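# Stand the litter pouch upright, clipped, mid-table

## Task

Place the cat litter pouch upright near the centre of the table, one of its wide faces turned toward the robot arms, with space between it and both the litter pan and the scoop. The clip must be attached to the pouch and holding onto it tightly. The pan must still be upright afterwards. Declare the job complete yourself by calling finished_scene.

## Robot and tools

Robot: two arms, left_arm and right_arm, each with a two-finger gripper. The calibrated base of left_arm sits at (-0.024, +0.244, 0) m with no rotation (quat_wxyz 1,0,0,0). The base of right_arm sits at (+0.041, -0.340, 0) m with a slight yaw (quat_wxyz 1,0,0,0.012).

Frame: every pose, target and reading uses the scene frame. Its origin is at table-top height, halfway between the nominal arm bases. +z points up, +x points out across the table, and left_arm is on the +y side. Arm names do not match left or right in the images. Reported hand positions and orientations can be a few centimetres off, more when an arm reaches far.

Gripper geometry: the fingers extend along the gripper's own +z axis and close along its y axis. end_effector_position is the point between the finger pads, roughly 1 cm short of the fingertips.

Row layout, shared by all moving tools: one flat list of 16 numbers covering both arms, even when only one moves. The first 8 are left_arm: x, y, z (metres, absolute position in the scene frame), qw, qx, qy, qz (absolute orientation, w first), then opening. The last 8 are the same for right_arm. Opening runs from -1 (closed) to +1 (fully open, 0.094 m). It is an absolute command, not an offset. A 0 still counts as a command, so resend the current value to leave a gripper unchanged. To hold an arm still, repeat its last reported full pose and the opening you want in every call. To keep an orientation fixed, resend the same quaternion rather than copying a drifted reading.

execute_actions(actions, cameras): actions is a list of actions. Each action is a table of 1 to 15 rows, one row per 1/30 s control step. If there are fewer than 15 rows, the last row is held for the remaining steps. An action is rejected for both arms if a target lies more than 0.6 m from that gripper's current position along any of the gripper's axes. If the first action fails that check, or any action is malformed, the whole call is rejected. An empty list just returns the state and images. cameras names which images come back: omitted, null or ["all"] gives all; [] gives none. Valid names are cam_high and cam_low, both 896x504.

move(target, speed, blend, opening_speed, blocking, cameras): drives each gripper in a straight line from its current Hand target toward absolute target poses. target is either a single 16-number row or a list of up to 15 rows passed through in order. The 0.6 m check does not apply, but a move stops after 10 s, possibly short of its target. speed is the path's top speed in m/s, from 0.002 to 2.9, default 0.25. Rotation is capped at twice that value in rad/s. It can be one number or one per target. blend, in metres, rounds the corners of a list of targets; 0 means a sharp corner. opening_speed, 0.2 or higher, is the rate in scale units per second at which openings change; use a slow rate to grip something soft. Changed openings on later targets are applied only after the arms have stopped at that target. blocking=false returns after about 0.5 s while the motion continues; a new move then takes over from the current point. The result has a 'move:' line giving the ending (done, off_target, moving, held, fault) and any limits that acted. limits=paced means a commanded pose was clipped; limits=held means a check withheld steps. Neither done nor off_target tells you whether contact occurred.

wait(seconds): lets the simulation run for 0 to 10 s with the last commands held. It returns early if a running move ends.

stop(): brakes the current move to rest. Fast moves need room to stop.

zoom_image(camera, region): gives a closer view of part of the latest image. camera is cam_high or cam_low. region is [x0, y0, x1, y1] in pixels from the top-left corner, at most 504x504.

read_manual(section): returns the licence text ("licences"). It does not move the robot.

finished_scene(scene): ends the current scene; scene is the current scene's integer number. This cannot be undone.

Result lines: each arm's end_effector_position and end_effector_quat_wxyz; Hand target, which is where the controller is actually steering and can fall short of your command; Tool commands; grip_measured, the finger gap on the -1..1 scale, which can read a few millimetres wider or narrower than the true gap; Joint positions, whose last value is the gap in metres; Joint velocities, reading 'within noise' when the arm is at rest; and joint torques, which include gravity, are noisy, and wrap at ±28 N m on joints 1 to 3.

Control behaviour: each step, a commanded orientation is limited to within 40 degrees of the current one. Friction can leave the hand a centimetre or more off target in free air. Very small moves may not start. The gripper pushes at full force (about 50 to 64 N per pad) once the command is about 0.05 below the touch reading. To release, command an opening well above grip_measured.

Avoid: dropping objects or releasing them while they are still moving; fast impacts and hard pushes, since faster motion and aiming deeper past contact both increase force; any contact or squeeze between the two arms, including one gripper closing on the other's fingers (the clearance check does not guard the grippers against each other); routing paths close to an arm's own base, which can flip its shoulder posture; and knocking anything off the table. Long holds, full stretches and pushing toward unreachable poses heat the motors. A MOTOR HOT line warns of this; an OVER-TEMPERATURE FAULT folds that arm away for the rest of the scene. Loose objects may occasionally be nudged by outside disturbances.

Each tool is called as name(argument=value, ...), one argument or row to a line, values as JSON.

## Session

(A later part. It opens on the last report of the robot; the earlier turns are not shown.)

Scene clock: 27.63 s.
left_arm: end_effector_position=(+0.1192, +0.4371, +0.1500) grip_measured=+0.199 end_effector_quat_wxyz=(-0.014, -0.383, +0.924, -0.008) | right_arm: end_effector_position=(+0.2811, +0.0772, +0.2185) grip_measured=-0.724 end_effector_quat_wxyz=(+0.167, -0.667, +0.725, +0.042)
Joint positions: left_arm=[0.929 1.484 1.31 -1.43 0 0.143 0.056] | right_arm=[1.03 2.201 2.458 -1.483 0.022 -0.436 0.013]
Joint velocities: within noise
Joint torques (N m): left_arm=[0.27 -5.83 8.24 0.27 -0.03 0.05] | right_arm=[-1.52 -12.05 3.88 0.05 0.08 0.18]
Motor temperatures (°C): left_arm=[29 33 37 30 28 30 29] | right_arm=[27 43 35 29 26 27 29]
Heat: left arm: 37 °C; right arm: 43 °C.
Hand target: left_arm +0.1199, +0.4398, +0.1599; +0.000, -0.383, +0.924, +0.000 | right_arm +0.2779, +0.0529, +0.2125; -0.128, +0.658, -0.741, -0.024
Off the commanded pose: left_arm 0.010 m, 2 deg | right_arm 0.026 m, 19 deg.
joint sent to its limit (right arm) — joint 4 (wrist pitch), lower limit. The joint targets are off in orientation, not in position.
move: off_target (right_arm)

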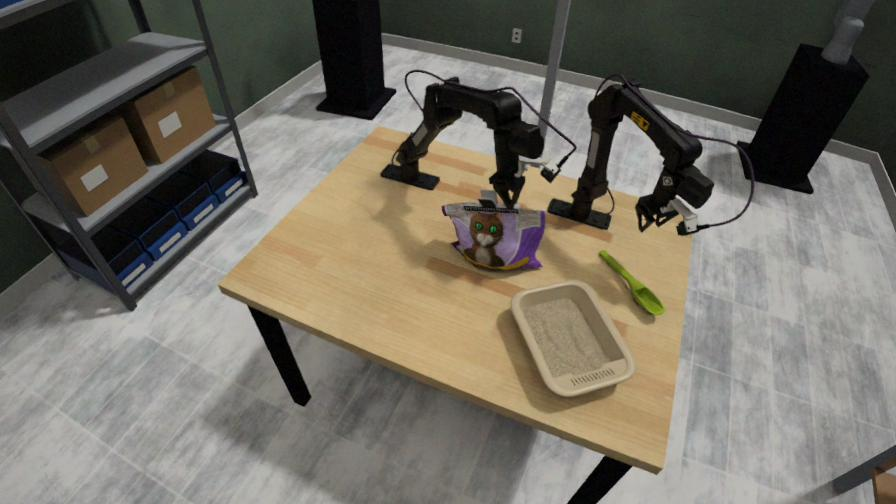

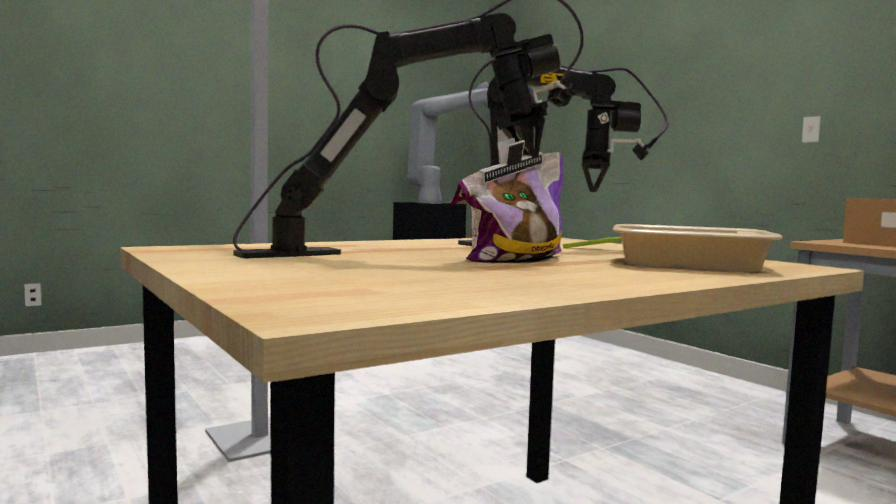

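move(
  target=[
    [0.12, 0.44, 0.16, 0, -0.3827, 0.9239, 0, 0.2, 0.270, 0.074, 0.200, 0.130, -0.667, 0.733, 0.03, -0.9],
    [0.12, 0.44, 0.16, 0, -0.3827, 0.9239, 0, 0.2, 0.270, 0.074, 0.200, 0.130, -0.667, 0.733, 0.03, -0.3],
  ],
  speed=0.08,
  opening_speed=0.8,
)

zoom_image(
  camera="cam_high",
  region=[420, 150, 580, 300],
)

zoom_image(
  camera="cam_low",
  region=[420, 80, 640, 300],
)

Scene clock: 29.77 s.
left_arm: end_effector_position=(+0.1192, +0.4371, +0.1500) grip_measured=+0.199 end_effector_quat_wxyz=(-0.014, -0.383, +0.924, -0.008) | right_arm: end_effector_position=(+0.2703, +0.0756, +0.2122) grip_measured=-0.302 end_effector_quat_wxyz=(+0.148, -0.668, +0.729, +0.038)
Joint positions: left_arm=[0.929 1.484 1.31 -1.43 0 0.143 0.056] | right_arm=[1.049 2.209 2.458 -1.515 0.024 -0.415 0.033]
Joint velocities: within noise
Joint torques (N m): left_arm=[0.34 -5.86 8.34 0.27 -0.04 0.08] | right_arm=[0.17 -9.63 5.23 0.57 0.04 0.02]
Motor temperatures (°C): left_arm=[29 33 37 30 28 30 29] | right_arm=[27 43 35 29 26 27 29]
Heat: left arm: 37 °C; right arm: 43 °C.
Hand target: left_arm +0.1200, +0.4399, +0.1599; +0.000, -0.383, +0.924, +0.000 | right_arm +0.2700, +0.0738, +0.2003; -0.130, +0.667, -0.733, -0.030
Off the commanded pose: left_arm 0.010 m, 2 deg | right_arm 0.012 m, 2 deg.
move: off_target (right_arm); target 2's new opening was sent with right_arm's hand 0.017 m and 4 deg from that target

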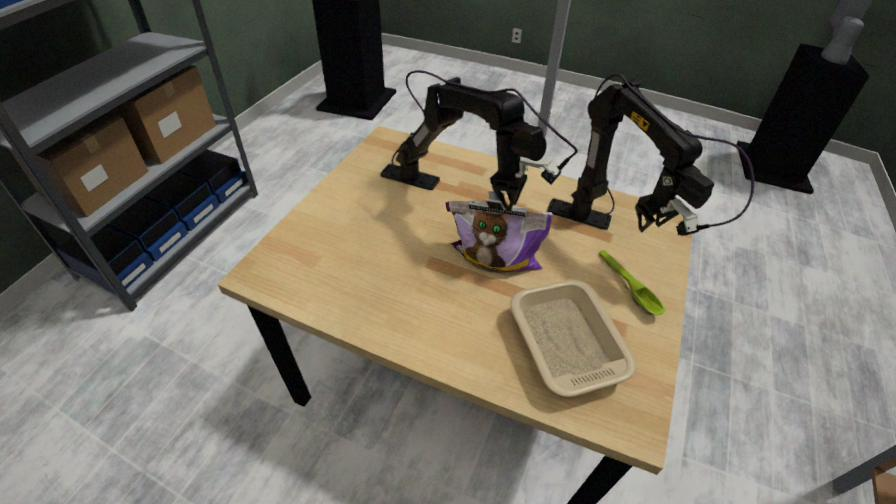

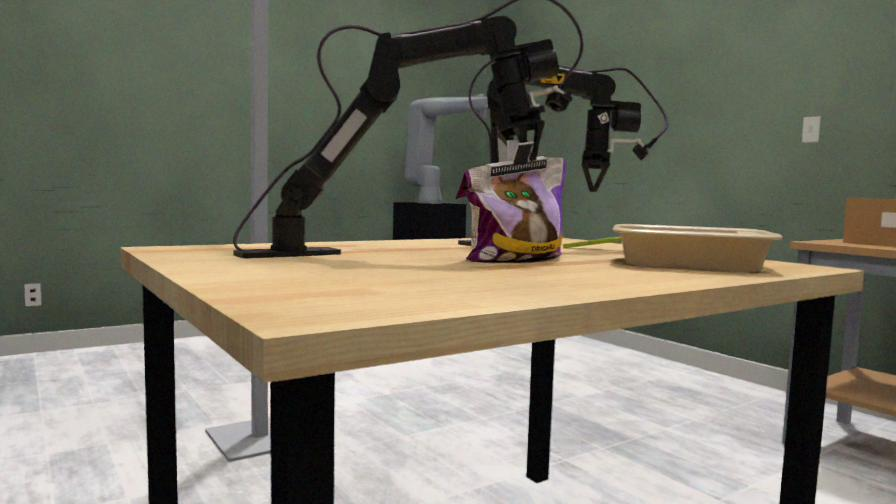

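Scaled by 3.150.

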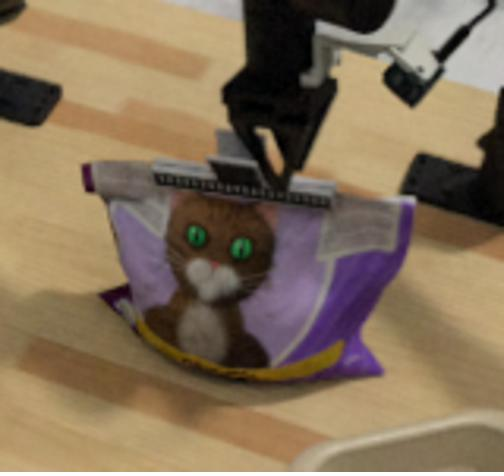

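Scaled by 2.291.

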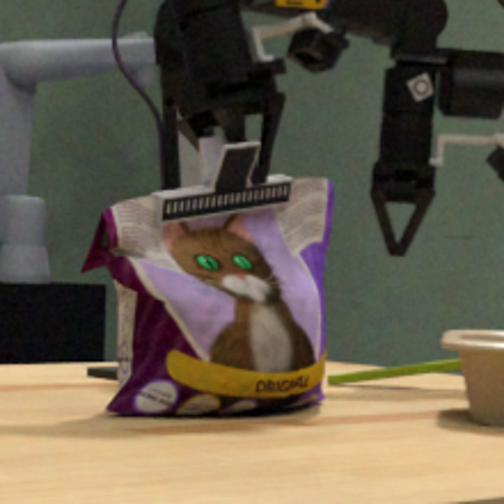

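move(
  target=[
    [0.12, 0.44, 0.16, 0, -0.3827, 0.9239, 0, 0.2, 0.262, 0.062, 0.245, 0.148, -0.668, 0.729, 0.038, -0.1],
    [0.12, 0.44, 0.16, 0, -0.3827, 0.9239, 0, 0.2, 0.235, 0.035, 0.34, 0.20, -0.66, 0.72, 0.04, -0.1],
  ],
  speed=[0.1, 0.2],
  opening_speed=1.0,
)

zoom_image(
  camera="cam_high",
  region=[420, 150, 580, 300],
)

zoom_image(
  camera="cam_low",
  region=[420, 80, 640, 300],
)

Scene clock: 31.63 s.
left_arm: end_effector_position=(+0.1191, +0.4370, +0.1500) grip_measured=+0.199 end_effector_quat_wxyz=(-0.014, -0.383, +0.924, -0.009) | right_arm: end_effector_position=(+0.2378, +0.0369, +0.3325) grip_measured=-0.102 end_effector_quat_wxyz=(+0.270, -0.653, +0.705, +0.066)
Joint positions: left_arm=[0.929 1.484 1.31 -1.43 0 0.143 0.056] | right_arm=[1.091 1.935 2.475 -1.551 0.068 -0.399 0.042]
Joint velocities: within noise
Joint torques (N m): left_arm=[0.36 -6.09 8.03 0.3 -0.06 0.07] | right_arm=[0.54 -8.75 6.57 1.06 0.05 0.05]
Motor temperatures (°C): left_arm=[29 33 37 30 28 30 28] | right_arm=[27 43 35 29 26 27 29]
Heat: left arm: 37 °C; right arm: 43 °C.
Hand target: left_arm +0.1199, +0.4398, +0.1599; +0.000, -0.383, +0.924, +0.000 | right_arm +0.2349, +0.0348, +0.3394; -0.277, +0.650, -0.705, -0.068
Off the commanded pose: left_arm 0.010 m, 2 deg | right_arm 0.008 m, 9 deg.
joint sent to its limit (right arm) — joint 4 (wrist pitch), lower limit. The joint targets are off in orientation, not in position.
move: off_target (right_arm)

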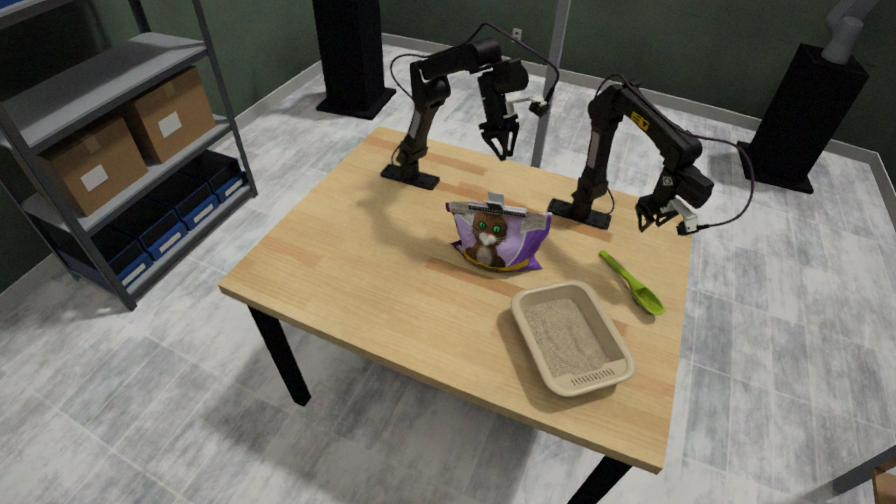

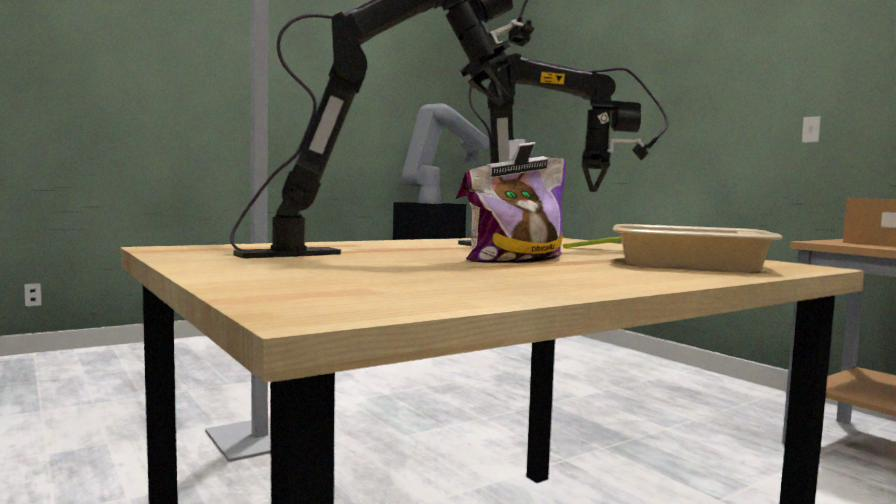

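Scaled by 3.150.

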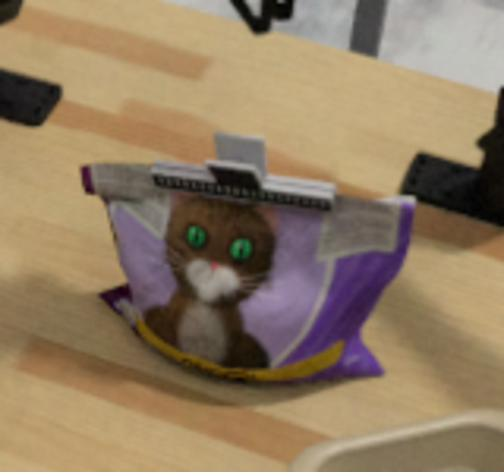

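Scaled by 2.291.

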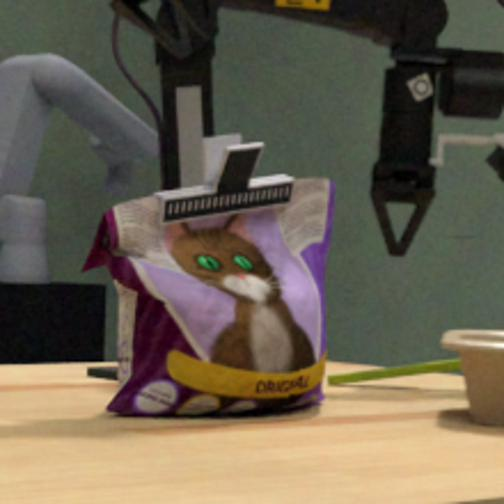

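finished_scene(
  scene=2,
)

The scene is finished: the task was done.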